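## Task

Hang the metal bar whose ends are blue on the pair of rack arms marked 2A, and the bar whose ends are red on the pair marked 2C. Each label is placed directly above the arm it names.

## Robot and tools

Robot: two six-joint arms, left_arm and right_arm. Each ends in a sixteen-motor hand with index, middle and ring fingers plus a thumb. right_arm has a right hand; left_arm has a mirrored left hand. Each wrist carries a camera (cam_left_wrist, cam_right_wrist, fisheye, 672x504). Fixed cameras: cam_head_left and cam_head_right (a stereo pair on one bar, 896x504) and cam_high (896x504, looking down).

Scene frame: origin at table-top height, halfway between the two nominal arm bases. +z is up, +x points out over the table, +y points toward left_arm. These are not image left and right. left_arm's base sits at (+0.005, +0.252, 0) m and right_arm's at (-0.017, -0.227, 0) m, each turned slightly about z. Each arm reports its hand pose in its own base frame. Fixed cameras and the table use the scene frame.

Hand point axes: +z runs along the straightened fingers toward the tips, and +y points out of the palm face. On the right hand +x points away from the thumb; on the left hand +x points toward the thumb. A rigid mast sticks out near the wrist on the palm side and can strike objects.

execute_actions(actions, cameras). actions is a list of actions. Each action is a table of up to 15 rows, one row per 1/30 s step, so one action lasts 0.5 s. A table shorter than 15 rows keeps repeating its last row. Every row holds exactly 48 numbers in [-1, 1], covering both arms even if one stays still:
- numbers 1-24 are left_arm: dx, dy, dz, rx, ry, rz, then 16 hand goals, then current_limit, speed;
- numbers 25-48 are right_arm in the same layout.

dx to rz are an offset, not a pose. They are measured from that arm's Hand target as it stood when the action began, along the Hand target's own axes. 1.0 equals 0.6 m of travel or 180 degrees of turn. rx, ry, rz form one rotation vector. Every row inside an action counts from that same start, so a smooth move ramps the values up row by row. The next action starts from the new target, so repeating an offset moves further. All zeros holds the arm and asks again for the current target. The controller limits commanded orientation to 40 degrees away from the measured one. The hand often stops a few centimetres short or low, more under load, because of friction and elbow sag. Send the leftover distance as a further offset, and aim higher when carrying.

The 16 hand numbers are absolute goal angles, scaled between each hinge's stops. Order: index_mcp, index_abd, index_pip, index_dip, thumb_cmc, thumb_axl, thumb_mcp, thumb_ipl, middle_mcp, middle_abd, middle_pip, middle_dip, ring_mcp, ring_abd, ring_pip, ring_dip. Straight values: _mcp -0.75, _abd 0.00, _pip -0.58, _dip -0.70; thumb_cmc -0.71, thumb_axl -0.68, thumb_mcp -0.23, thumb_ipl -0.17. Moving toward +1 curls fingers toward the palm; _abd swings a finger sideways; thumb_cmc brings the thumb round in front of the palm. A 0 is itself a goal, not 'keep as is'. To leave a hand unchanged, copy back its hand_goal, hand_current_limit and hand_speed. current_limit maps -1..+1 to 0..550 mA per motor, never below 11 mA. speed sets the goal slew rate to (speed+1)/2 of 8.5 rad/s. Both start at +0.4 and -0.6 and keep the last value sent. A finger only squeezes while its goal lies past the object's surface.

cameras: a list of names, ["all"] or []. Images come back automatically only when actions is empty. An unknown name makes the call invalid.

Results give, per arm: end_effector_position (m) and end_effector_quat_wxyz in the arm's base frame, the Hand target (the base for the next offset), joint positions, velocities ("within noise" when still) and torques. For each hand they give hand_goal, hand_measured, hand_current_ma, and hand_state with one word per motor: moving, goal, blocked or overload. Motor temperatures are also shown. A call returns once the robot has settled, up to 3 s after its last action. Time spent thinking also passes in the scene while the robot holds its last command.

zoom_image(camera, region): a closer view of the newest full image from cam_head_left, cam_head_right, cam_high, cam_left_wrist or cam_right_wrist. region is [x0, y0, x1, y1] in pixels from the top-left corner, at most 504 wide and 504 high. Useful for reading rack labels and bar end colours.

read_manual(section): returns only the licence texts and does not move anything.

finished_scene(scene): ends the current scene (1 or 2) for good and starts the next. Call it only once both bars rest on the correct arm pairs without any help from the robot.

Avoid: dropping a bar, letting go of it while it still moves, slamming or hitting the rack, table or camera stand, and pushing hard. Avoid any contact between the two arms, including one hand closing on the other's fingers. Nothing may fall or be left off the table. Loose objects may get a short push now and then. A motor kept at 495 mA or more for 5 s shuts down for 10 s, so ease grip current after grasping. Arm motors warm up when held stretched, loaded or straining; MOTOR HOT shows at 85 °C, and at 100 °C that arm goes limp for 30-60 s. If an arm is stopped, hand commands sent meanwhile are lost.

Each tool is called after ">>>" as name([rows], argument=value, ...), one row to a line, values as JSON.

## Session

>>> execute_actions(actions=[])

Scene clock: 0.00 s.
left_arm: end_effector_position=(+0.5730, -0.1240, +0.1827) hand_goal=(-0.754, +0.000, -0.576, -0.696, -0.714, -0.678, -0.226, -0.168, -0.754, +0.000, -0.576, -0.696, -0.754, +0.000, -0.576, -0.696) hand_measured=(-0.754, +0.000, -0.576, -0.696, -0.714, -0.678, -0.226, -0.168, -0.754, +0.000, -0.576, -0.696, -0.754, +0.000, -0.576, -0.696) hand_current_ma=(+0, +0, +0, +0, +0, +0, +0, +0, +0, +0, +0, +0, +0, +0, +0, +0) hand_state=(goal, goal, goal, goal, goal, goal, goal, goal, goal, goal, goal, goal, goal, goal, goal, goal) hand_current_limit=0.40 hand_speed=-0.60 end_effector_quat_wxyz=(-0.222, +0.921, -0.134, +0.292) | right_arm: end_effector_position=(+0.6016, -0.2298, +0.1890) hand_goal=(-0.754, +0.000, -0.576, -0.696, -0.714, -0.678, -0.226, -0.168, -0.754, +0.000, -0.576, -0.696, -0.754, +0.000, -0.576, -0.696) hand_measured=(-0.754, +0.000, -0.576, -0.696, -0.714, -0.678, -0.226, -0.168, -0.754, +0.000, -0.576, -0.696, -0.754, +0.000, -0.576, -0.696) hand_current_ma=(+0, +0, +0, +0, +0, +0, +0, +0, +0, +0, +0, +0, +0, +0, +0, +0) hand_state=(goal, goal, goal, goal, goal, goal, goal, goal, goal, goal, goal, goal, goal, goal, goal, goal) hand_current_limit=0.40 hand_speed=-0.60 end_effector_quat_wxyz=(+0.444, +0.602, +0.265, +0.608)
Joint positions: left_arm=[-0.211 1.503 1.205 -0.658 -0.464 1.799] | right_arm=[-0.285 2.014 0.862 1.287 -0.068 0.535]
Joint velocities: within noise
Joint torques (N m): no reading
Motor temperatures (°C): left_arm=[34 39 49 33 32 32] | right_arm=[34 41 44 35 31 32]
Heat: left arm: hottest elbow 49 °C; right arm: hottest elbow 44 °C.
Hand target: left_arm +0.5870, -0.1263, +0.2102; -0.221, +0.913, -0.124, +0.320 | right_arm +0.6059, -0.2298, +0.1967; +0.449, +0.592, +0.264, +0.614
camera_calibration:
cam_left_wrist: T_world_to_cam=[[-0.487129, 0.870942, -0.0645394, 0.369833], [-0.0283861, 0.0580714, 0.997909, -0.20482], [0.872869, 0.487942, -0.00356557, -0.31522], [0, 0, 0, 1]] pos_world=[0.449488, -0.1564, 0.227137]
cam_right_wrist: T_world_to_cam=[[-0.226894, -0.964308, 0.136487, -0.0741665], [-0.632357, 0.0392828, -0.773681, 0.487347], [0.740705, -0.261852, -0.6187, -0.265868], [0, 0, 0, 1]] pos_world=[0.488279, -0.160282, 0.222681]

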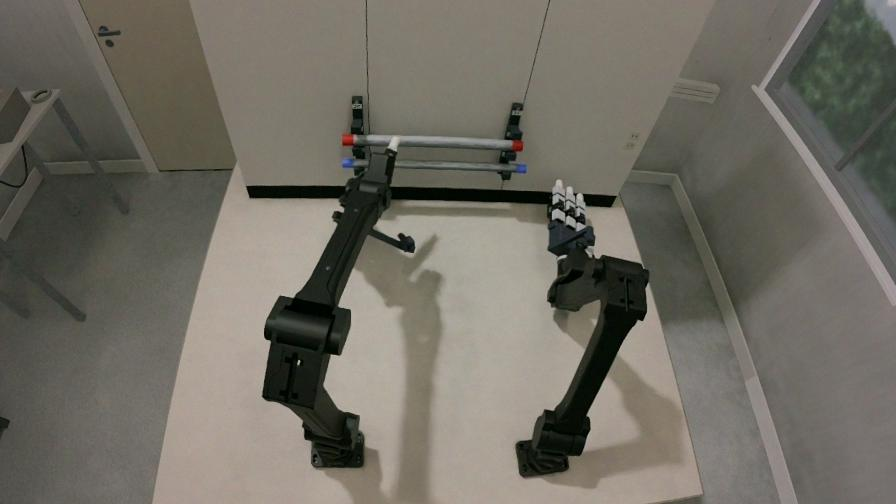

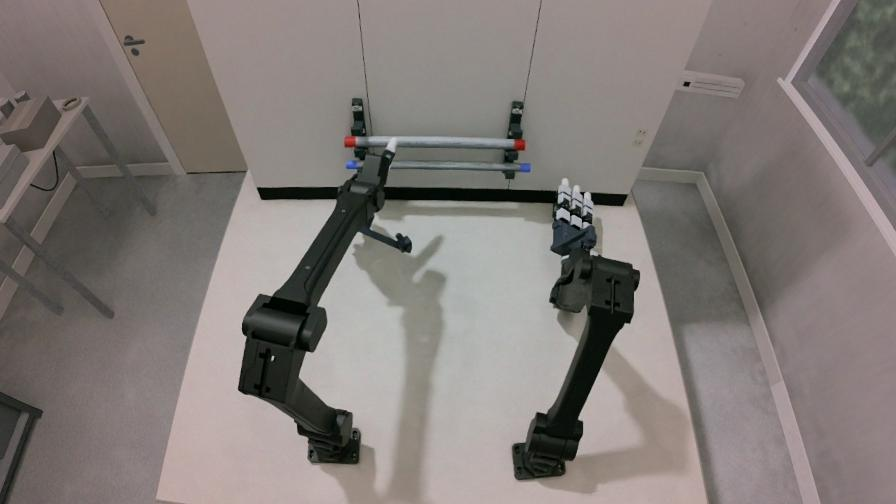

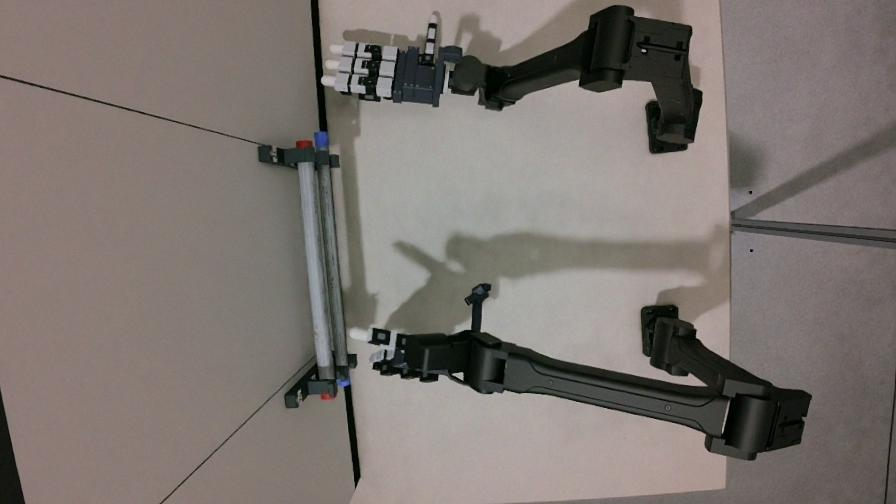

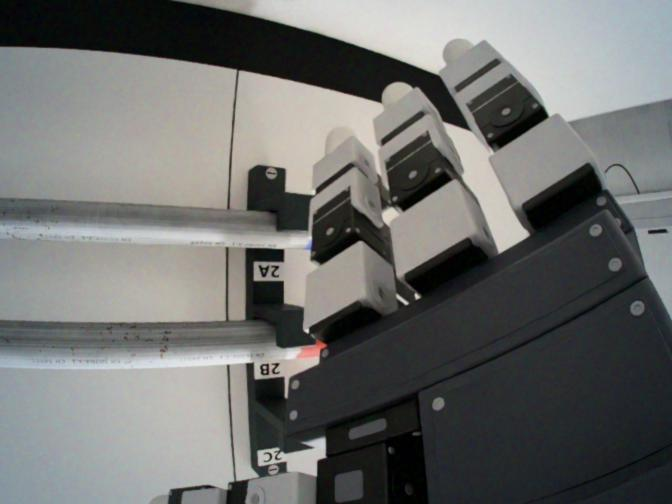

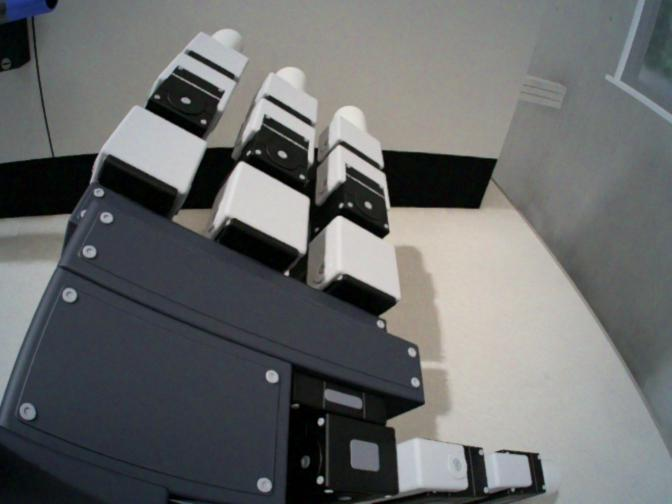

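>>> zoom_image(camera="cam_left_wrist", region=[0, 140, 340, 504])

>>> zoom_image(camera="cam_head_left", region=[330, 85, 430, 200])

>>> zoom_image(camera="cam_head_left", region=[470, 85, 570, 200])

>>> zoom_image(camera="cam_high", region=[250, 120, 390, 260])

>>> zoom_image(camera="cam_high", region=[250, 280, 390, 420])

Scaled by 1.385 from the camera's 672x504 image, which has a finer 960x720 frame.

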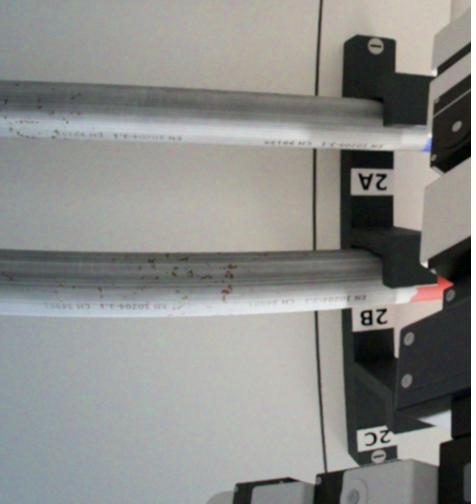

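Scaled by 4.383.

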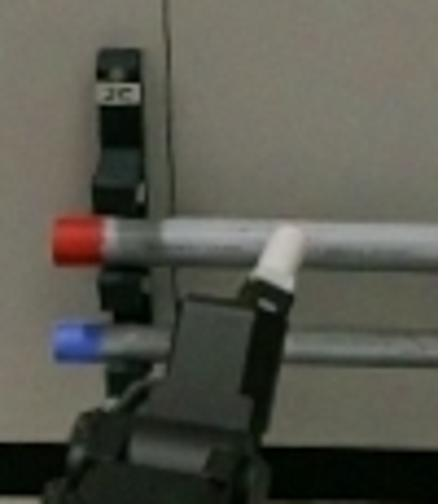

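Scaled by 4.383.

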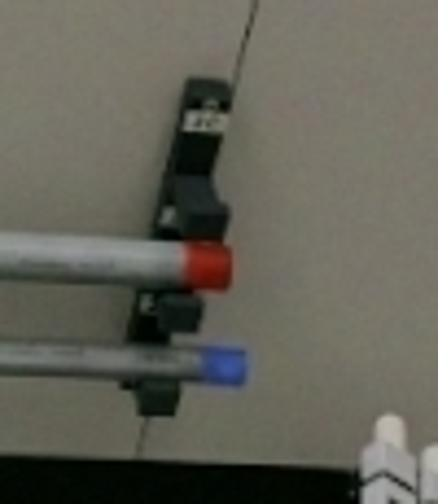

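Scaled by 3.600.

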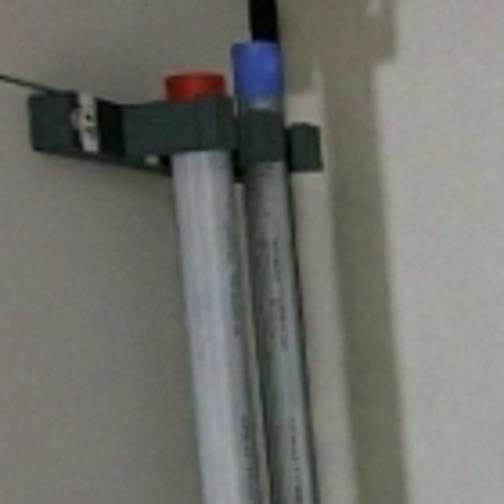

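Scaled by 3.600.

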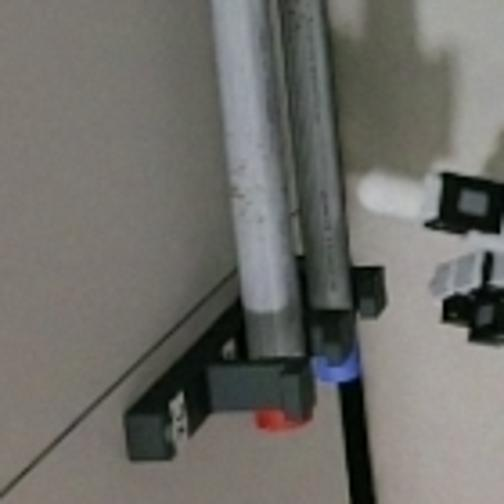

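>>> execute_actions([
  [[-0.0281,-0.0016,-0.0362,0,0,0,0.2055,0,-0.576,-0.696,0.571,-0.678,-0.73,0.8,0.2055,0,-0.576,-0.696,0.2055,0,-0.576,-0.696,0.4,-0.6,0.0128,0.0365,-0.0268,0.1115,-0.0114,-0.0565,0.2055,0,-0.576,-0.696,0.571,-0.678,-0.73,0.8,0.2055,0,-0.576,-0.696,0.2055,0,-0.576,-0.696,0.4,-0.6]],
  [[-0.0281,-0.0016,-0.0362,0,0,0,0.2055,0,-0.576,-0.696,0.571,-0.678,-0.73,0.8,0.2055,0,-0.576,-0.696,0.2055,0,-0.576,-0.696,0.4,-0.6,0,0,0,0.1115,-0.0114,-0.0565,0.2055,0,-0.576,-0.696,0.571,-0.678,-0.73,0.8,0.2055,0,-0.576,-0.696,0.2055,0,-0.576,-0.696,0.4,-0.6]],
  [[-0.0281,-0.0016,-0.0362,0,0,0,0.2055,0,-0.576,-0.696,0.571,-0.678,-0.73,0.8,0.2055,0,-0.576,-0.696,0.2055,0,-0.576,-0.696,0.4,-0.6,0,0,0,0.1115,-0.0114,-0.0565,0.2055,0,-0.576,-0.696,0.571,-0.678,-0.73,0.8,0.2055,0,-0.576,-0.696,0.2055,0,-0.576,-0.696,0.4,-0.6]],
], cameras=[])

Scene clock: 151.80 s.
left_arm: end_effector_position=(+0.5095, -0.1242, +0.2234) hand_goal=(+0.206, +0.000, -0.576, -0.696, +0.570, -0.678, -0.730, +0.800, +0.206, +0.000, -0.576, -0.696, +0.206, +0.000, -0.576, -0.696) hand_measured=(+0.196, +0.000, -0.576, -0.696, +0.572, -0.678, -0.722, +0.798, +0.196, +0.000, -0.576, -0.696, +0.196, +0.000, -0.576, -0.696) hand_current_ma=(-7, +0, +0, +0, +1, +0, +6, -1, -7, +0, +0, +0, -7, +0, +0, +0) hand_state=(goal, goal, goal, goal, goal, goal, goal, goal, goal, goal, goal, goal, goal, goal, goal, goal) hand_current_limit=0.40 hand_speed=-0.60 end_effector_quat_wxyz=(-0.222, +0.913, -0.132, +0.316) | right_arm: end_effector_position=(+0.5727, -0.2168, +0.1918) hand_goal=(+0.206, +0.000, -0.576, -0.696, +0.570, -0.678, -0.730, +0.800, +0.206, +0.000, -0.576, -0.696, +0.206, +0.000, -0.576, -0.696) hand_measured=(+0.190, +0.000, -0.576, -0.696, +0.566, -0.678, -0.728, +0.800, +0.188, +0.000, -0.576, -0.696, +0.188, +0.000, -0.576, -0.696) hand_current_ma=(-8, +0, +0, +0, -1, +0, +0, +0, -9, +0, +0, +0, -8, +0, +0, +0) hand_state=(goal, goal, goal, goal, goal, goal, goal, goal, goal, goal, goal, goal, goal, goal, goal, goal) hand_current_limit=0.40 hand_speed=-0.60 end_effector_quat_wxyz=(+0.228, +0.688, +0.647, +0.237)
Joint positions: left_arm=[-0.244 1.294 1.085 -0.707 -0.486 1.782] | right_arm=[-0.438 1.492 1.009 -0.462 -0.259 -0.292]
Joint torques (N m): left_arm=[-0.44 -10.81 10.18 0.79 -0.45 -0.38] | right_arm=[0.03 -12.98 12.34 1.2 0.01 -0.22]
Motor temperatures (°C): left_arm=[34 41 60 33 32 32] | right_arm=[34 45 47 36 31 32]
Heat: left arm: hottest elbow 60 °C; right arm: hottest elbow 47 °C.
Hand target: left_arm +0.5069, -0.1264, +0.2303; -0.221, +0.913, -0.124, +0.320 | right_arm +0.5859, -0.2299, +0.2167; +0.247, +0.679, +0.650, +0.236
Off the commanded pose: left_arm 0.008 m, 1 deg | right_arm 0.031 m, 2 deg.
No camera images: "cameras" was empty.

>>> execute_actions([
  [[0,0,0,-0.0249,-0.0210,-0.153,0.2055,0,-0.576,-0.696,0.571,-0.678,-0.73,0.8,0.2055,0,-0.576,-0.696,0.2055,0,-0.576,-0.696,0.4,-0.6,0.1325,0.035,-0.003,0,0,0,0.2055,0,-0.576,-0.696,0.571,-0.678,-0.73,0.8,0.2055,0,-0.576,-0.696,0.2055,0,-0.576,-0.696,0.4,-0.6]],
  [[0,0,0,-0.0249,-0.0210,-0.153,0.2055,0,-0.576,-0.696,0.571,-0.678,-0.73,0.8,0.2055,0,-0.576,-0.696,0.2055,0,-0.576,-0.696,0.4,-0.6,0.1325,0.035,-0.003,0,0,0,0.2055,0,-0.576,-0.696,0.571,-0.678,-0.73,0.8,0.2055,0,-0.576,-0.696,0.2055,0,-0.576,-0.696,0.4,-0.6]],
  [[0,0,0,-0.0249,-0.0210,-0.153,0.2055,0,-0.576,-0.696,0.571,-0.678,-0.73,0.8,0.2055,0,-0.576,-0.696,0.2055,0,-0.576,-0.696,0.4,-0.6,0,0,0,0,0,0,0.2055,0,-0.576,-0.696,0.571,-0.678,-0.73,0.8,0.2055,0,-0.576,-0.696,0.2055,0,-0.576,-0.696,0.4,-0.6]],
  [[0,0,0,-0.0249,-0.0210,-0.153,0.2055,0,-0.576,-0.696,0.571,-0.678,-0.73,0.8,0.2055,0,-0.576,-0.696,0.2055,0,-0.576,-0.696,0.4,-0.6,0,0,0,0,0,0,0.2055,0,-0.576,-0.696,0.571,-0.678,-0.73,0.8,0.2055,0,-0.576,-0.696,0.2055,0,-0.576,-0.696,0.4,-0.6]],
], cameras=[])

Scene clock: 165.97 s.
left_arm: end_effector_position=(+0.4982, -0.1234, +0.2142) hand_goal=(+0.206, +0.000, -0.576, -0.696, +0.570, -0.678, -0.730, +0.800, +0.206, +0.000, -0.576, -0.696, +0.206, +0.000, -0.576, -0.696) hand_measured=(+0.196, +0.000, -0.576, -0.696, +0.574, -0.678, -0.724, +0.800, +0.196, +0.000, -0.576, -0.696, +0.196, +0.000, -0.576, -0.696) hand_current_ma=(-7, +0, +0, +0, +1, +0, +3, +0, -7, +0, +0, +0, -7, +0, +0, +0) hand_state=(goal, goal, goal, goal, goal, goal, goal, goal, goal, goal, goal, goal, goal, goal, goal, goal) hand_current_limit=0.40 hand_speed=-0.60 end_effector_quat_wxyz=(+0.223, +0.688, +0.652, +0.227) | right_arm: end_effector_position=(+0.6083, -0.0658, +0.2140) hand_goal=(+0.206, +0.000, -0.576, -0.696, +0.570, -0.678, -0.730, +0.800, +0.206, +0.000, -0.576, -0.696, +0.206, +0.000, -0.576, -0.696) hand_measured=(+0.190, +0.000, -0.576, -0.696, +0.570, -0.678, -0.728, +0.800, +0.188, +0.000, -0.576, -0.696, +0.190, +0.000, -0.576, -0.696) hand_current_ma=(-8, +0, +0, +0, +0, +0, +0, +0, -9, +0, +0, +0, -8, +0, +0, +0) hand_state=(goal, goal, goal, goal, goal, goal, goal, goal, goal, goal, goal, goal, goal, goal, goal, goal) hand_current_limit=0.40 hand_speed=-0.60 end_effector_quat_wxyz=(+0.231, +0.677, +0.663, +0.220)
Joint positions: left_arm=[-0.406 1.23 0.83 -0.56 -0.231 -0.278] | right_arm=[-0.087 1.451 1.034 -0.505 -0.032 -0.055]
Joint torques (N m): left_arm=[-0.62 -7.77 11.04 3.04 -0.58 -0.18] | right_arm=[0.56 -13.45 12.79 1.33 0.28 0.14]
Motor temperatures (°C): left_arm=[34 41 61 33 32 32] | right_arm=[34 46 49 35 31 32]
Heat: left arm: hottest elbow 61 °C; right arm: hottest elbow 49 °C.
Hand target: left_arm +0.5069, -0.1264, +0.2303; +0.245, +0.672, +0.657, +0.239 | right_arm +0.6227, -0.0723, +0.2465; +0.247, +0.679, +0.650, +0.236
Off the commanded pose: left_arm 0.019 m, 3 deg | right_arm 0.036 m, 3 deg.
No camera images: "cameras" was empty.

>>> execute_actions([
  [[0.0042,0.0628,0.0146,0,0,0,0.2055,0,-0.576,-0.696,0.571,-0.678,-0.73,0.8,0.2055,0,-0.576,-0.696,0.2055,0,-0.576,-0.696,0.4,-0.6,0.0662,0.0354,-0.0084,0,0,0,0.2055,0,-0.576,-0.696,0.571,-0.678,-0.73,0.8,0.2055,0,-0.576,-0.696,0.2055,0,-0.576,-0.696,0.4,-0.6]],
  [[0.0042,0.0628,0.0146,0,0,0,0.2055,0,-0.576,-0.696,0.571,-0.678,-0.73,0.8,0.2055,0,-0.576,-0.696,0.2055,0,-0.576,-0.696,0.4,-0.6,0.0662,0.0354,-0.0084,0,0,0,0.2055,0,-0.576,-0.696,0.571,-0.678,-0.73,0.8,0.2055,0,-0.576,-0.696,0.2055,0,-0.576,-0.696,0.4,-0.6]],
  [[0.0042,0.0628,0.0146,0,0,0,0.2055,0,-0.576,-0.696,0.571,-0.678,-0.73,0.8,0.2055,0,-0.576,-0.696,0.2055,0,-0.576,-0.696,0.4,-0.6,0.0662,0.0354,-0.0084,0,0,0,0.2055,0,-0.576,-0.696,0.571,-0.678,-0.73,0.8,0.2055,0,-0.576,-0.696,0.2055,0,-0.576,-0.696,0.4,-0.6]],
], cameras=["all"])

Scene clock: 185.30 s.
left_arm: end_effector_position=(+0.5913, -0.1144, +0.2435) hand_goal=(+0.206, +0.000, -0.576, -0.696, +0.570, -0.678, -0.730, +0.800, +0.206, +0.000, -0.576, -0.696, +0.206, +0.000, -0.576, -0.696) hand_measured=(+0.196, +0.000, -0.576, -0.696, +0.572, -0.678, -0.726, +0.800, +0.196, +0.000, -0.576, -0.696, +0.196, +0.000, -0.576, -0.696) hand_current_ma=(-7, +0, +0, +0, +1, +0, +3, +0, -7, +0, +0, +0, -7, +0, +0, +0) hand_state=(goal, goal, goal, goal, goal, goal, goal, goal, goal, goal, goal, goal, goal, goal, goal, goal) hand_current_limit=0.40 hand_speed=-0.60 end_effector_quat_wxyz=(+0.221, +0.674, +0.668, +0.224) | right_arm: end_effector_position=(+0.6528, +0.0428, +0.2770) hand_goal=(+0.206, +0.000, -0.576, -0.696, +0.570, -0.678, -0.730, +0.800, +0.206, +0.000, -0.576, -0.696, +0.206, +0.000, -0.576, -0.696) hand_measured=(+0.190, +0.000, -0.576, -0.696, +0.568, -0.678, -0.728, +0.800, +0.188, +0.000, -0.576, -0.696, +0.190, +0.000, -0.576, -0.696) hand_current_ma=(-8, +0, +0, +0, +0, +0, +0, +0, -9, +0, +0, +0, -8, +0, +0, +0) hand_state=(goal, goal, goal, goal, goal, goal, goal, goal, goal, goal, goal, goal, goal, goal, goal, goal) hand_current_limit=0.40 hand_speed=-0.60 end_effector_quat_wxyz=(+0.239, +0.675, +0.661, +0.225)
Joint positions: left_arm=[-0.314 1.431 1.103 -0.626 -0.186 -0.244] | right_arm=[0.148 1.515 1.268 -0.664 0.116 0.129]
Joint torques (N m): left_arm=[0.62 -11.28 16.59 1.03 -0.03 0.11] | right_arm=[1.38 -13.27 13.46 1.29 0.5 0.18]
Motor temperatures (°C): left_arm=[34 40 61 33 32 32] | right_arm=[34 46 52 35 31 32]
Heat: left arm: hottest elbow 61 °C; right arm: hottest elbow 52 °C.
Hand target: left_arm +0.6106, -0.1212, +0.2828; +0.245, +0.672, +0.657, +0.239 | right_arm +0.6670, +0.0450, +0.2991; +0.247, +0.679, +0.650, +0.236
Off the commanded pose: left_arm 0.044 m, 3 deg | right_arm 0.026 m, 2 deg.
camera_calibration:
cam_left_wrist: T_world_to_cam=[[-0.512808, -0.738528, -0.437726, 0.296299], [-0.858486, 0.437894, 0.266928, 0.446779], [-0.00545675, 0.512664, -0.858572, 0.39467], [0, 0, 0, 1]] pos_world=[0.537651, -0.17915, 0.349293]
cam_right_wrist: T_world_to_cam=[[0.466294, -0.794916, 0.388173, -0.341245], [-0.884, -0.402148, 0.238372, 0.479817], [-0.0333825, -0.454297, -0.890225, 0.410712], [0, 0, 0, 1]] pos_world=[0.596989, 0.108281, 0.383713]

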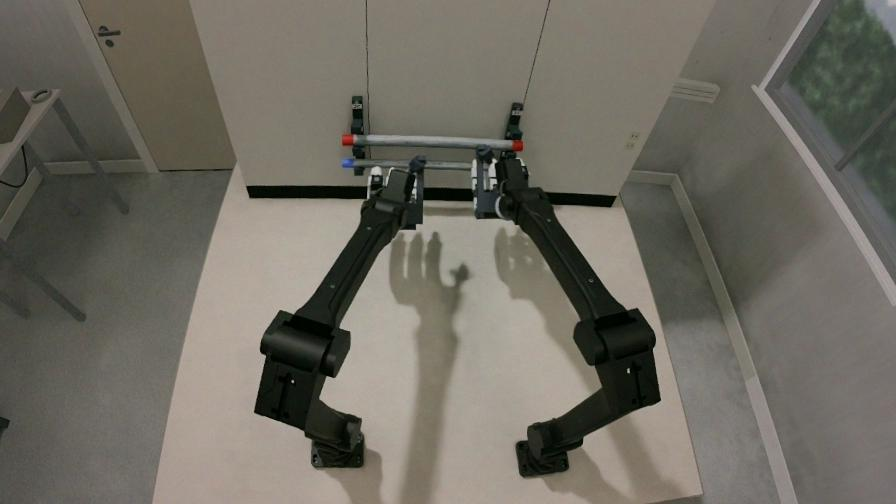

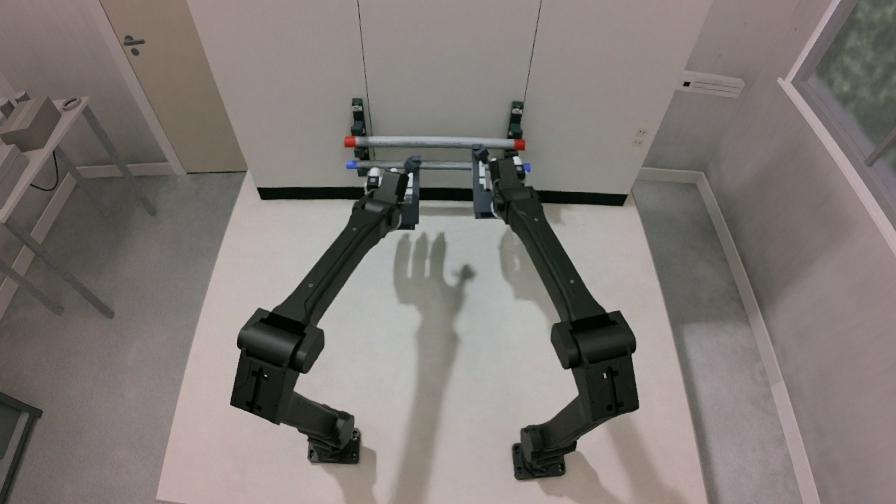

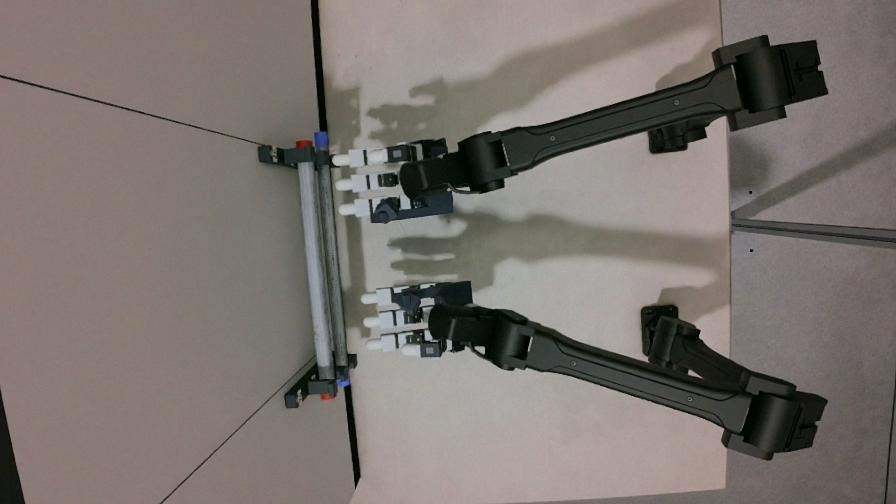

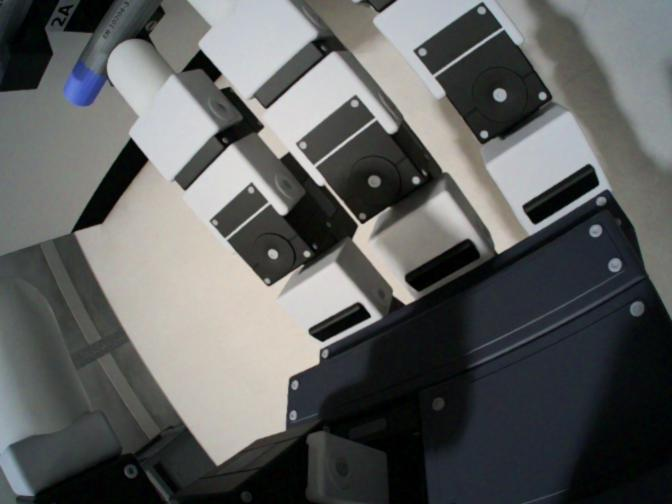

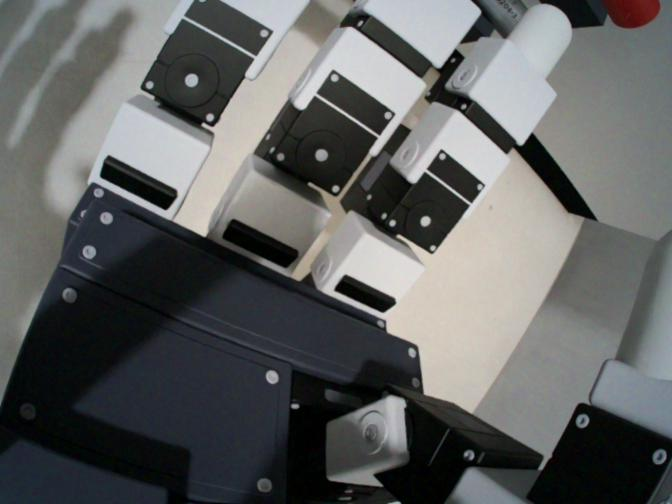

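>>> execute_actions([
  [[0.004,0.0352,0.01,0,0,0,0.2055,0,-0.576,-0.696,0.571,-0.678,-0.73,0.8,0.2055,0,-0.576,-0.696,0.2055,0,-0.576,-0.696,0.4,-0.6,0.035,0,0,0,0,0,0.2055,0,-0.576,-0.696,0.571,-0.678,-0.73,0.8,0.2055,0,-0.576,-0.696,0.2055,0,-0.576,-0.696,0.4,-0.6]],
  [[0.004,0.0352,0.01,0,0,0,0.2055,0,-0.576,-0.696,0.571,-0.678,-0.73,0.8,0.2055,0,-0.576,-0.696,0.2055,0,-0.576,-0.696,0.4,-0.6,0.035,0,0,0,0,0,0.2055,0,-0.576,-0.696,0.571,-0.678,-0.73,0.8,0.2055,0,-0.576,-0.696,0.2055,0,-0.576,-0.696,0.4,-0.6]],
], cameras=["cam_high","cam_left_wrist","cam_right_wrist","cam_head_right"])

Scene clock: 216.20 s.
left_arm: end_effector_position=(+0.6319, -0.1117, +0.2603) hand_goal=(+0.206, +0.000, -0.576, -0.696, +0.570, -0.678, -0.730, +0.800, +0.206, +0.000, -0.576, -0.696, +0.206, +0.000, -0.576, -0.696) hand_measured=(+0.196, +0.000, -0.576, -0.696, +0.572, -0.678, -0.726, +0.800, +0.196, +0.000, -0.576, -0.696, +0.196, +0.000, -0.576, -0.696) hand_current_ma=(-7, +0, +0, +0, +1, +0, +3, +0, -7, +0, +0, +0, -7, +0, +0, +0) hand_state=(goal, goal, goal, goal, goal, goal, goal, goal, goal, goal, goal, goal, goal, goal, goal, goal) hand_current_limit=0.40 hand_speed=-0.60 end_effector_quat_wxyz=(+0.222, +0.675, +0.668, +0.223) | right_arm: end_effector_position=(+0.6547, +0.0824, +0.2776) hand_goal=(+0.206, +0.000, -0.576, -0.696, +0.570, -0.678, -0.730, +0.800, +0.206, +0.000, -0.576, -0.696, +0.206, +0.000, -0.576, -0.696) hand_measured=(+0.190, +0.000, -0.576, -0.696, +0.568, -0.678, -0.728, +0.800, +0.188, +0.000, -0.576, -0.696, +0.190, +0.000, -0.576, -0.696) hand_current_ma=(-8, +0, +0, +0, +0, +0, +0, +0, -9, +0, +0, +0, -8, +0, +0, +0) hand_state=(goal, goal, goal, goal, goal, goal, goal, goal, goal, goal, goal, goal, goal, goal, goal, goal) hand_current_limit=0.40 hand_speed=-0.60 end_effector_quat_wxyz=(+0.239, +0.675, +0.661, +0.224)
Joint positions: left_arm=[-0.281 1.514 1.24 -0.676 -0.165 -0.218] | right_arm=[0.228 1.54 1.299 -0.68 0.167 0.193]
Joint torques (N m): left_arm=[0.62 -12.63 16.96 1.13 -0.01 0.1] | right_arm=[1.79 -13.74 13.44 1.24 0.6 0.16]
Motor temperatures (°C): left_arm=[34 40 65 33 32 32] | right_arm=[34 44 57 35 31 32]
Heat: left arm: hottest elbow 65 °C; right arm: hottest elbow 57 °C.
Hand target: left_arm +0.6508, -0.1173, +0.3007; +0.245, +0.672, +0.657, +0.239 | right_arm +0.6689, +0.0869, +0.2991; +0.247, +0.679, +0.650, +0.236
Off the commanded pose: left_arm 0.045 m, 3 deg | right_arm 0.026 m, 2 deg.
camera_calibration:
cam_left_wrist: T_world_to_cam=[[-0.514652, -0.738867, -0.434982, 0.326798], [-0.857372, 0.439482, 0.267895, 0.475162], [-0.00677177, 0.510814, -0.859664, 0.408928], [0, 0, 0, 1]] pos_world=[0.578347, -0.176251, 0.366398]
cam_right_wrist: T_world_to_cam=[[0.46491, -0.795191, 0.389268, -0.310291], [-0.884706, -0.400382, 0.238726, 0.497602], [-0.0339768, -0.455373, -0.889652, 0.429737], [0, 0, 0, 1]] pos_world=[0.59909, 0.148181, 0.384313]
Images, in order (width x height): cam_head_right 896x504, cam_high 896x504, cam_left_wrist 672x504, cam_right_wrist 672x504.

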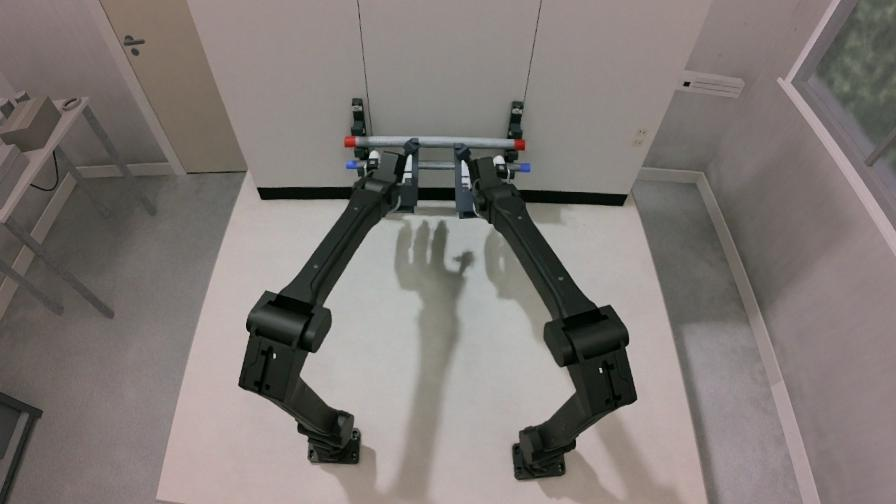

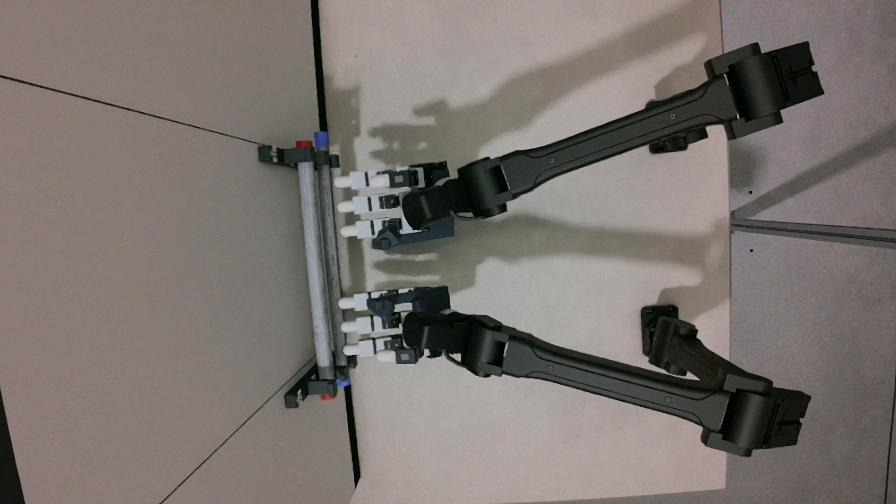

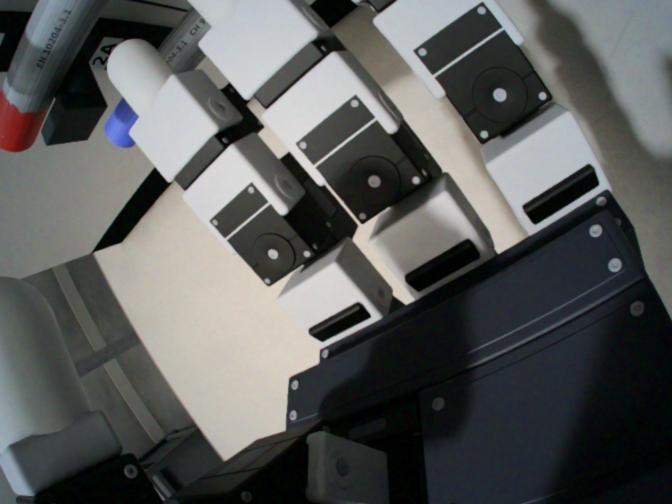

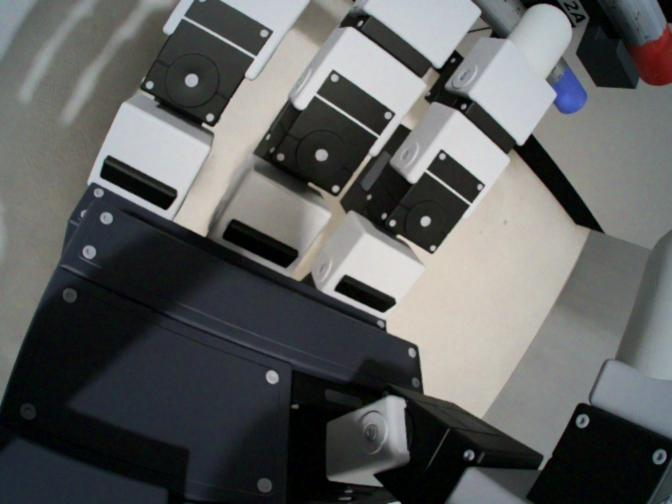

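>>> execute_actions([
  [[0,0.0277,0.0189,0,0,0,0.2055,0,-0.576,-0.696,0.571,-0.678,-0.73,0.8,0.2055,0,-0.576,-0.696,0.2055,0,-0.576,-0.696,0.4,-0.6,0,0.0277,0.0189,0,0,0,0.2055,0,-0.576,-0.696,0.571,-0.678,-0.73,0.8,0.2055,0,-0.576,-0.696,0.2055,0,-0.576,-0.696,0.4,-0.6]],
], cameras=["cam_left_wrist","cam_right_wrist"])

Scene clock: 237.43 s.
left_arm: end_effector_position=(+0.6513, -0.1190, +0.2622) hand_goal=(+0.206, +0.000, -0.576, -0.696, +0.570, -0.678, -0.730, +0.800, +0.206, +0.000, -0.576, -0.696, +0.206, +0.000, -0.576, -0.696) hand_measured=(+0.196, +0.000, -0.576, -0.696, +0.572, -0.678, -0.726, +0.800, +0.196, +0.000, -0.576, -0.696, +0.196, +0.000, -0.576, -0.696) hand_current_ma=(-7, +0, +0, +0, +1, +0, +3, +0, -7, +0, +0, +0, -7, +0, +0, +0) hand_state=(goal, goal, goal, goal, goal, goal, goal, goal, goal, goal, goal, goal, goal, goal, goal, goal) hand_current_limit=0.40 hand_speed=-0.60 end_effector_quat_wxyz=(+0.223, +0.678, +0.665, +0.221) | right_arm: end_effector_position=(+0.6744, +0.0870, +0.2804) hand_goal=(+0.206, +0.000, -0.576, -0.696, +0.570, -0.678, -0.730, +0.800, +0.206, +0.000, -0.576, -0.696, +0.206, +0.000, -0.576, -0.696) hand_measured=(+0.190, +0.000, -0.576, -0.696, +0.568, -0.678, -0.728, +0.800, +0.188, +0.000, -0.576, -0.696, +0.190, +0.000, -0.576, -0.696) hand_current_ma=(-8, +0, +0, +0, +0, +0, +0, +0, -9, +0, +0, +0, -8, +0, +0, +0) hand_state=(goal, goal, goal, goal, goal, goal, goal, goal, goal, goal, goal, goal, goal, goal, goal, goal) hand_current_limit=0.40 hand_speed=-0.60 end_effector_quat_wxyz=(+0.240, +0.675, +0.660, +0.225)
Joint positions: left_arm=[-0.281 1.563 1.301 -0.687 -0.159 -0.211] | right_arm=[0.228 1.589 1.363 -0.694 0.167 0.193]
Joint torques (N m): left_arm=[0.73 -13.74 17.02 1.11 0.01 0.11] | right_arm=[0.97 -14.92 13.48 1.24 0.29 0.08]
Motor temperatures (°C): left_arm=[34 41 66 33 32 32] | right_arm=[34 45 58 35 31 32]
Heat: left arm: hottest elbow 66 °C; right arm: hottest elbow 58 °C.
Hand target: left_arm +0.6708, -0.1178, +0.3027; +0.245, +0.672, +0.657, +0.239 | right_arm +0.6889, +0.0861, +0.3011; +0.247, +0.679, +0.650, +0.236
Off the commanded pose: left_arm 0.045 m, 3 deg | right_arm 0.025 m, 2 deg.
camera_calibration:
cam_left_wrist: T_world_to_cam=[[-0.521722, -0.734096, -0.434637, 0.33732], [-0.853114, 0.447959, 0.267449, 0.492873], [-0.00163371, 0.510329, -0.859977, 0.411063], [0, 0, 0, 1]] pos_world=[0.597136, -0.182939, 0.368299]
cam_right_wrist: T_world_to_cam=[[0.464311, -0.795333, 0.389692, -0.316602], [-0.885069, -0.400434, 0.237287, 0.5168], [-0.0326758, -0.455079, -0.889851, 0.434079], [0, 0, 0, 1]] pos_world=[0.618589, 0.152681, 0.387014]
Images, in order (width x height): cam_left_wrist 672x504, cam_right_wrist 672x504.

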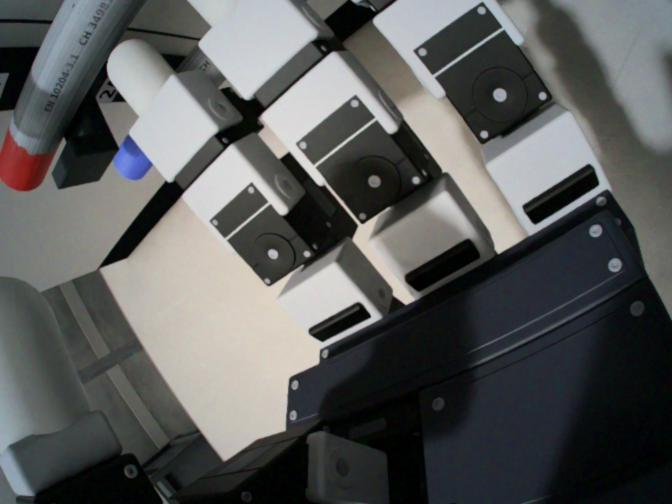

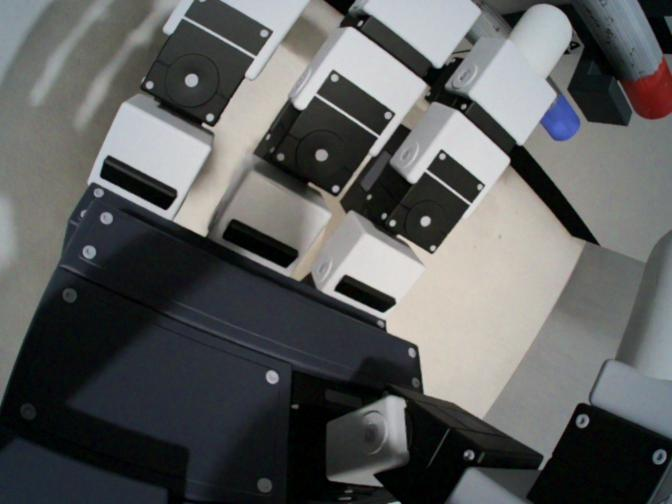

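>>> execute_actions([
  [[0,0.0266,0.0202,0,0,0,0.2055,0,-0.576,-0.696,0.571,-0.678,-0.73,0.8,0.2055,0,-0.576,-0.696,0.2055,0,-0.576,-0.696,0.4,-0.6,0,0.0234,0.024,0,0,0,0.2055,0,-0.576,-0.696,0.571,-0.678,-0.73,0.8,0.2055,0,-0.576,-0.696,0.2055,0,-0.576,-0.696,0.4,-0.6]],
], cameras=["cam_left_wrist","cam_right_wrist","cam_high"])

Scene clock: 247.90 s.
left_arm: end_effector_position=(+0.6678, -0.1188, +0.2535) hand_goal=(+0.206, +0.000, -0.576, -0.696, +0.570, -0.678, -0.730, +0.800, +0.206, +0.000, -0.576, -0.696, +0.206, +0.000, -0.576, -0.696) hand_measured=(+0.190, +0.000, -0.580, -0.694, +0.572, -0.678, -0.726, +0.800, +0.194, +0.000, -0.578, -0.696, +0.196, +0.000, -0.576, -0.696) hand_current_ma=(-13, +0, -1, +0, +1, +0, +3, +0, -8, +0, +0, +0, -7, +0, +0, +0) hand_state=(goal, goal, goal, goal, goal, goal, goal, goal, goal, goal, goal, goal, goal, goal, goal, goal) hand_current_limit=0.40 hand_speed=-0.60 end_effector_quat_wxyz=(+0.215, +0.680, +0.667, +0.216) | right_arm: end_effector_position=(+0.6926, +0.0908, +0.2765) hand_goal=(+0.206, +0.000, -0.576, -0.696, +0.570, -0.678, -0.730, +0.800, +0.206, +0.000, -0.576, -0.696, +0.206, +0.000, -0.576, -0.696) hand_measured=(+0.198, +0.000, -0.576, -0.694, +0.568, -0.678, -0.728, +0.800, +0.188, +0.000, -0.576, -0.696, +0.190, +0.000, -0.576, -0.696) hand_current_ma=(-2, +0, +0, +0, +0, +0, +0, +0, -9, +0, +0, +0, -8, +0, +0, +0) hand_state=(goal, goal, goal, goal, goal, goal, goal, goal, goal, goal, goal, goal, goal, goal, goal, goal) hand_current_limit=0.40 hand_speed=-0.60 end_effector_quat_wxyz=(+0.238, +0.678, +0.658, +0.225)
Joint positions: left_arm=[-0.272 1.614 1.35 -0.706 -0.153 -0.206] | right_arm=[0.228 1.64 1.417 -0.7 0.165 0.201]
Joint torques (N m): left_arm=[0.79 -14.92 17.73 1.36 -0.04 0.11] | right_arm=[0.21 -15.91 13.75 1.28 0.12 0.01]
Motor temperatures (°C): left_arm=[34 40 66 33 32 32] | right_arm=[34 45 57 35 31 32]
Heat: left arm: hottest elbow 66 °C; right arm: hottest elbow 57 °C.
Hand target: left_arm +0.6908, -0.1182, +0.3037; +0.245, +0.672, +0.657, +0.239 | right_arm +0.7089, +0.0852, +0.2991; +0.247, +0.679, +0.650, +0.236
Off the commanded pose: left_arm 0.055 m, 5 deg | right_arm 0.028 m, 2 deg.
camera_calibration:
cam_left_wrist: T_world_to_cam=[[-0.52915, -0.733656, -0.42632, 0.345247], [-0.848286, 0.445371, 0.286455, 0.500758], [-0.0202888, 0.513219, -0.858018, 0.415821], [0, 0, 0, 1]] pos_world=[0.61591, -0.183137, 0.360523]
cam_right_wrist: T_world_to_cam=[[0.461431, -0.79971, 0.384116, -0.316493], [-0.886376, -0.397178, 0.237882, 0.535785], [-0.0376745, -0.450237, -0.892114, 0.436602], [0, 0, 0, 1]] pos_world=[0.637395, 0.156274, 0.383615]
Images, in order (width x height): cam_high 896x504, cam_left_wrist 672x504, cam_right_wrist 672x504.

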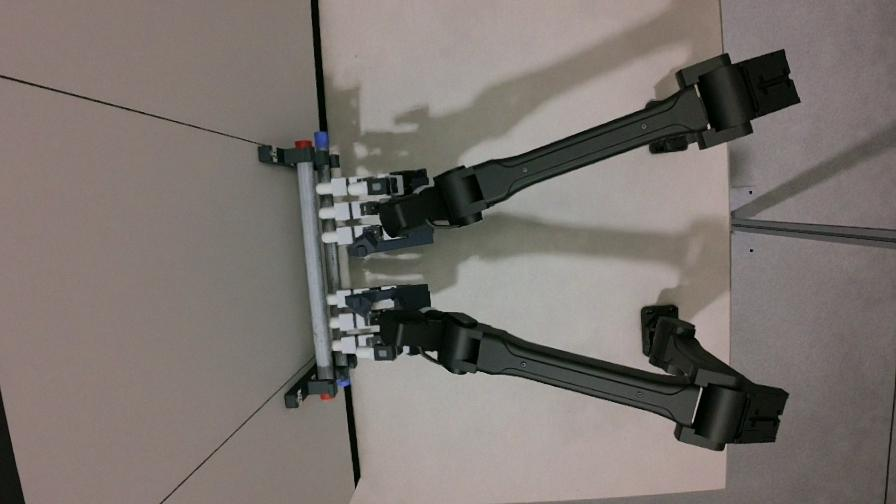

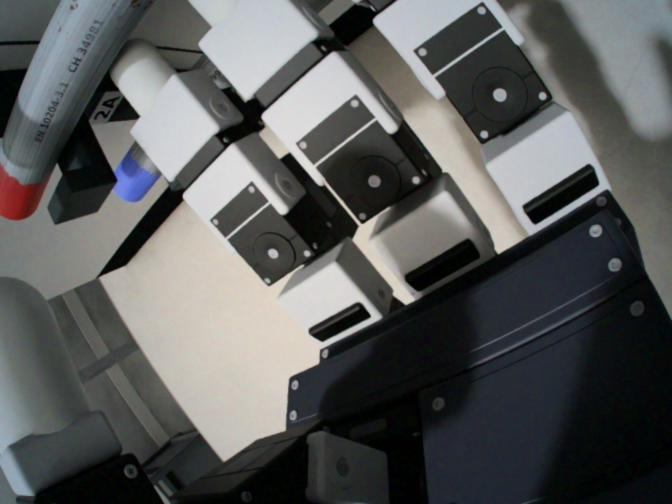

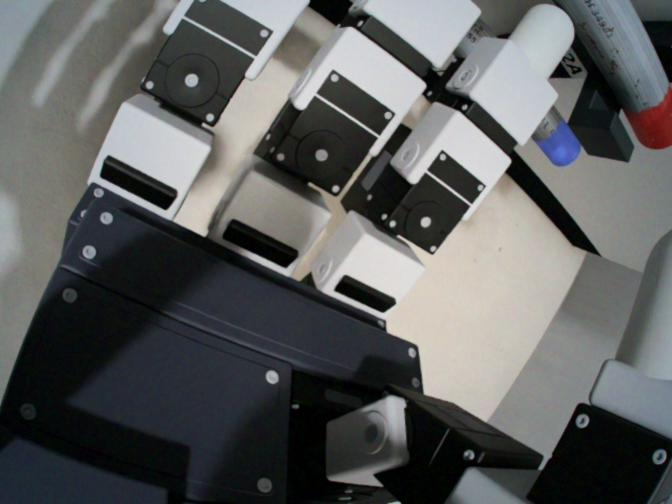

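>>> execute_actions([
  [[0,0,0,0,0,0,0.123,0,-0.576,-0.696,0.571,-0.678,-0.73,0.8,0.123,0,-0.576,-0.696,0.123,0,-0.576,-0.696,0.4,-0.6,0,0,0,0,0,0,0.123,0,-0.576,-0.696,0.571,-0.678,-0.73,0.8,0.123,0,-0.576,-0.696,0.123,0,-0.576,-0.696,0.4,-0.6]],
  [[0,0,0,0,0,0,0.123,0,-0.576,-0.696,0.571,-0.678,-0.73,0.8,0.123,0,-0.576,-0.696,0.123,0,-0.576,-0.696,0.4,-0.6,0,0,0,0,0,0,0.123,0,-0.576,-0.696,0.571,-0.678,-0.73,0.8,0.123,0,-0.576,-0.696,0.123,0,-0.576,-0.696,0.4,-0.6]],
], cameras=["cam_left_wrist","cam_right_wrist"])

Scene clock: 268.70 s.
left_arm: end_effector_position=(+0.6708, -0.1198, +0.2606) hand_goal=(+0.122, +0.000, -0.576, -0.696, +0.570, -0.678, -0.730, +0.800, +0.122, +0.000, -0.576, -0.696, +0.122, +0.000, -0.576, -0.696) hand_measured=(+0.114, +0.000, -0.580, -0.694, +0.572, -0.678, -0.726, +0.800, +0.114, +0.000, -0.578, -0.696, +0.114, +0.000, -0.576, -0.696) hand_current_ma=(-5, +0, -1, +0, +1, +0, +3, +0, -5, +0, +0, +0, -5, +0, +0, +0) hand_state=(goal, goal, goal, goal, goal, goal, goal, goal, goal, goal, goal, goal, goal, goal, goal, goal) hand_current_limit=0.40 hand_speed=-0.60 end_effector_quat_wxyz=(+0.219, +0.679, +0.665, +0.219) | right_arm: end_effector_position=(+0.6929, +0.0909, +0.2774) hand_goal=(+0.122, +0.000, -0.576, -0.696, +0.570, -0.678, -0.730, +0.800, +0.122, +0.000, -0.576, -0.696, +0.122, +0.000, -0.576, -0.696) hand_measured=(+0.114, +0.000, -0.576, -0.694, +0.568, -0.678, -0.728, +0.800, +0.114, +0.000, -0.576, -0.696, +0.114, +0.000, -0.576, -0.696) hand_current_ma=(-2, +0, +0, +0, +0, +0, +0, +0, -2, +0, +0, +0, -2, +0, +0, +0) hand_state=(goal, goal, goal, goal, goal, goal, goal, goal, goal, goal, goal, goal, goal, goal, goal, goal) hand_current_limit=0.40 hand_speed=-0.60 end_effector_quat_wxyz=(+0.238, +0.678, +0.658, +0.225)
Joint positions: left_arm=[-0.272 1.614 1.363 -0.706 -0.153 -0.203] | right_arm=[0.228 1.64 1.419 -0.7 0.165 0.201]
Joint torques (N m): left_arm=[0.85 -14.62 16.96 1.36 -0.03 0.11] | right_arm=[0.03 -16.03 13.59 1.33 0.13 0.01]
Motor temperatures (°C): left_arm=[34 41 70 33 32 32] | right_arm=[34 45 61 35 31 32]
Heat: left arm: hottest elbow 70 °C; right arm: hottest elbow 61 °C.
Hand target: left_arm +0.6908, -0.1182, +0.3037; +0.245, +0.672, +0.657, +0.239 | right_arm +0.7089, +0.0852, +0.2991; +0.247, +0.679, +0.650, +0.236
Off the commanded pose: left_arm 0.048 m, 4 deg | right_arm 0.028 m, 2 deg.
camera_calibration:
cam_left_wrist: T_world_to_cam=[[-0.525869, -0.733017, -0.431449, 0.348254], [-0.850519, 0.447897, 0.27569, 0.506419], [-0.00884111, 0.511933, -0.85898, 0.414875], [0, 0, 0, 1]] pos_world=[0.617523, -0.183936, 0.367008]
cam_right_wrist: T_world_to_cam=[[0.460875, -0.799835, 0.384524, -0.316595], [-0.886719, -0.397259, 0.236461, 0.536588], [-0.0363737, -0.449944, -0.892316, 0.436572], [0, 0, 0, 1]] pos_world=[0.637594, 0.156374, 0.384416]
Images, in order (width x height): cam_left_wrist 672x504, cam_right_wrist 672x504.

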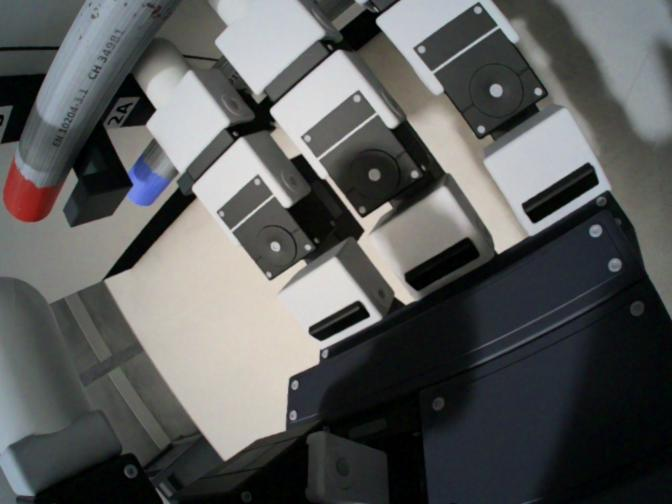

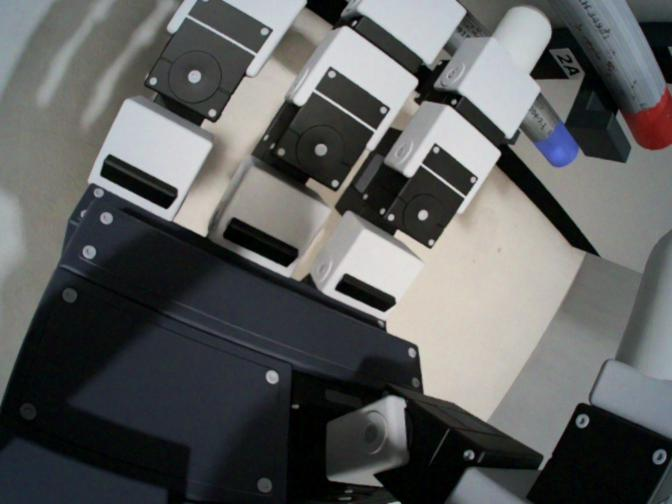

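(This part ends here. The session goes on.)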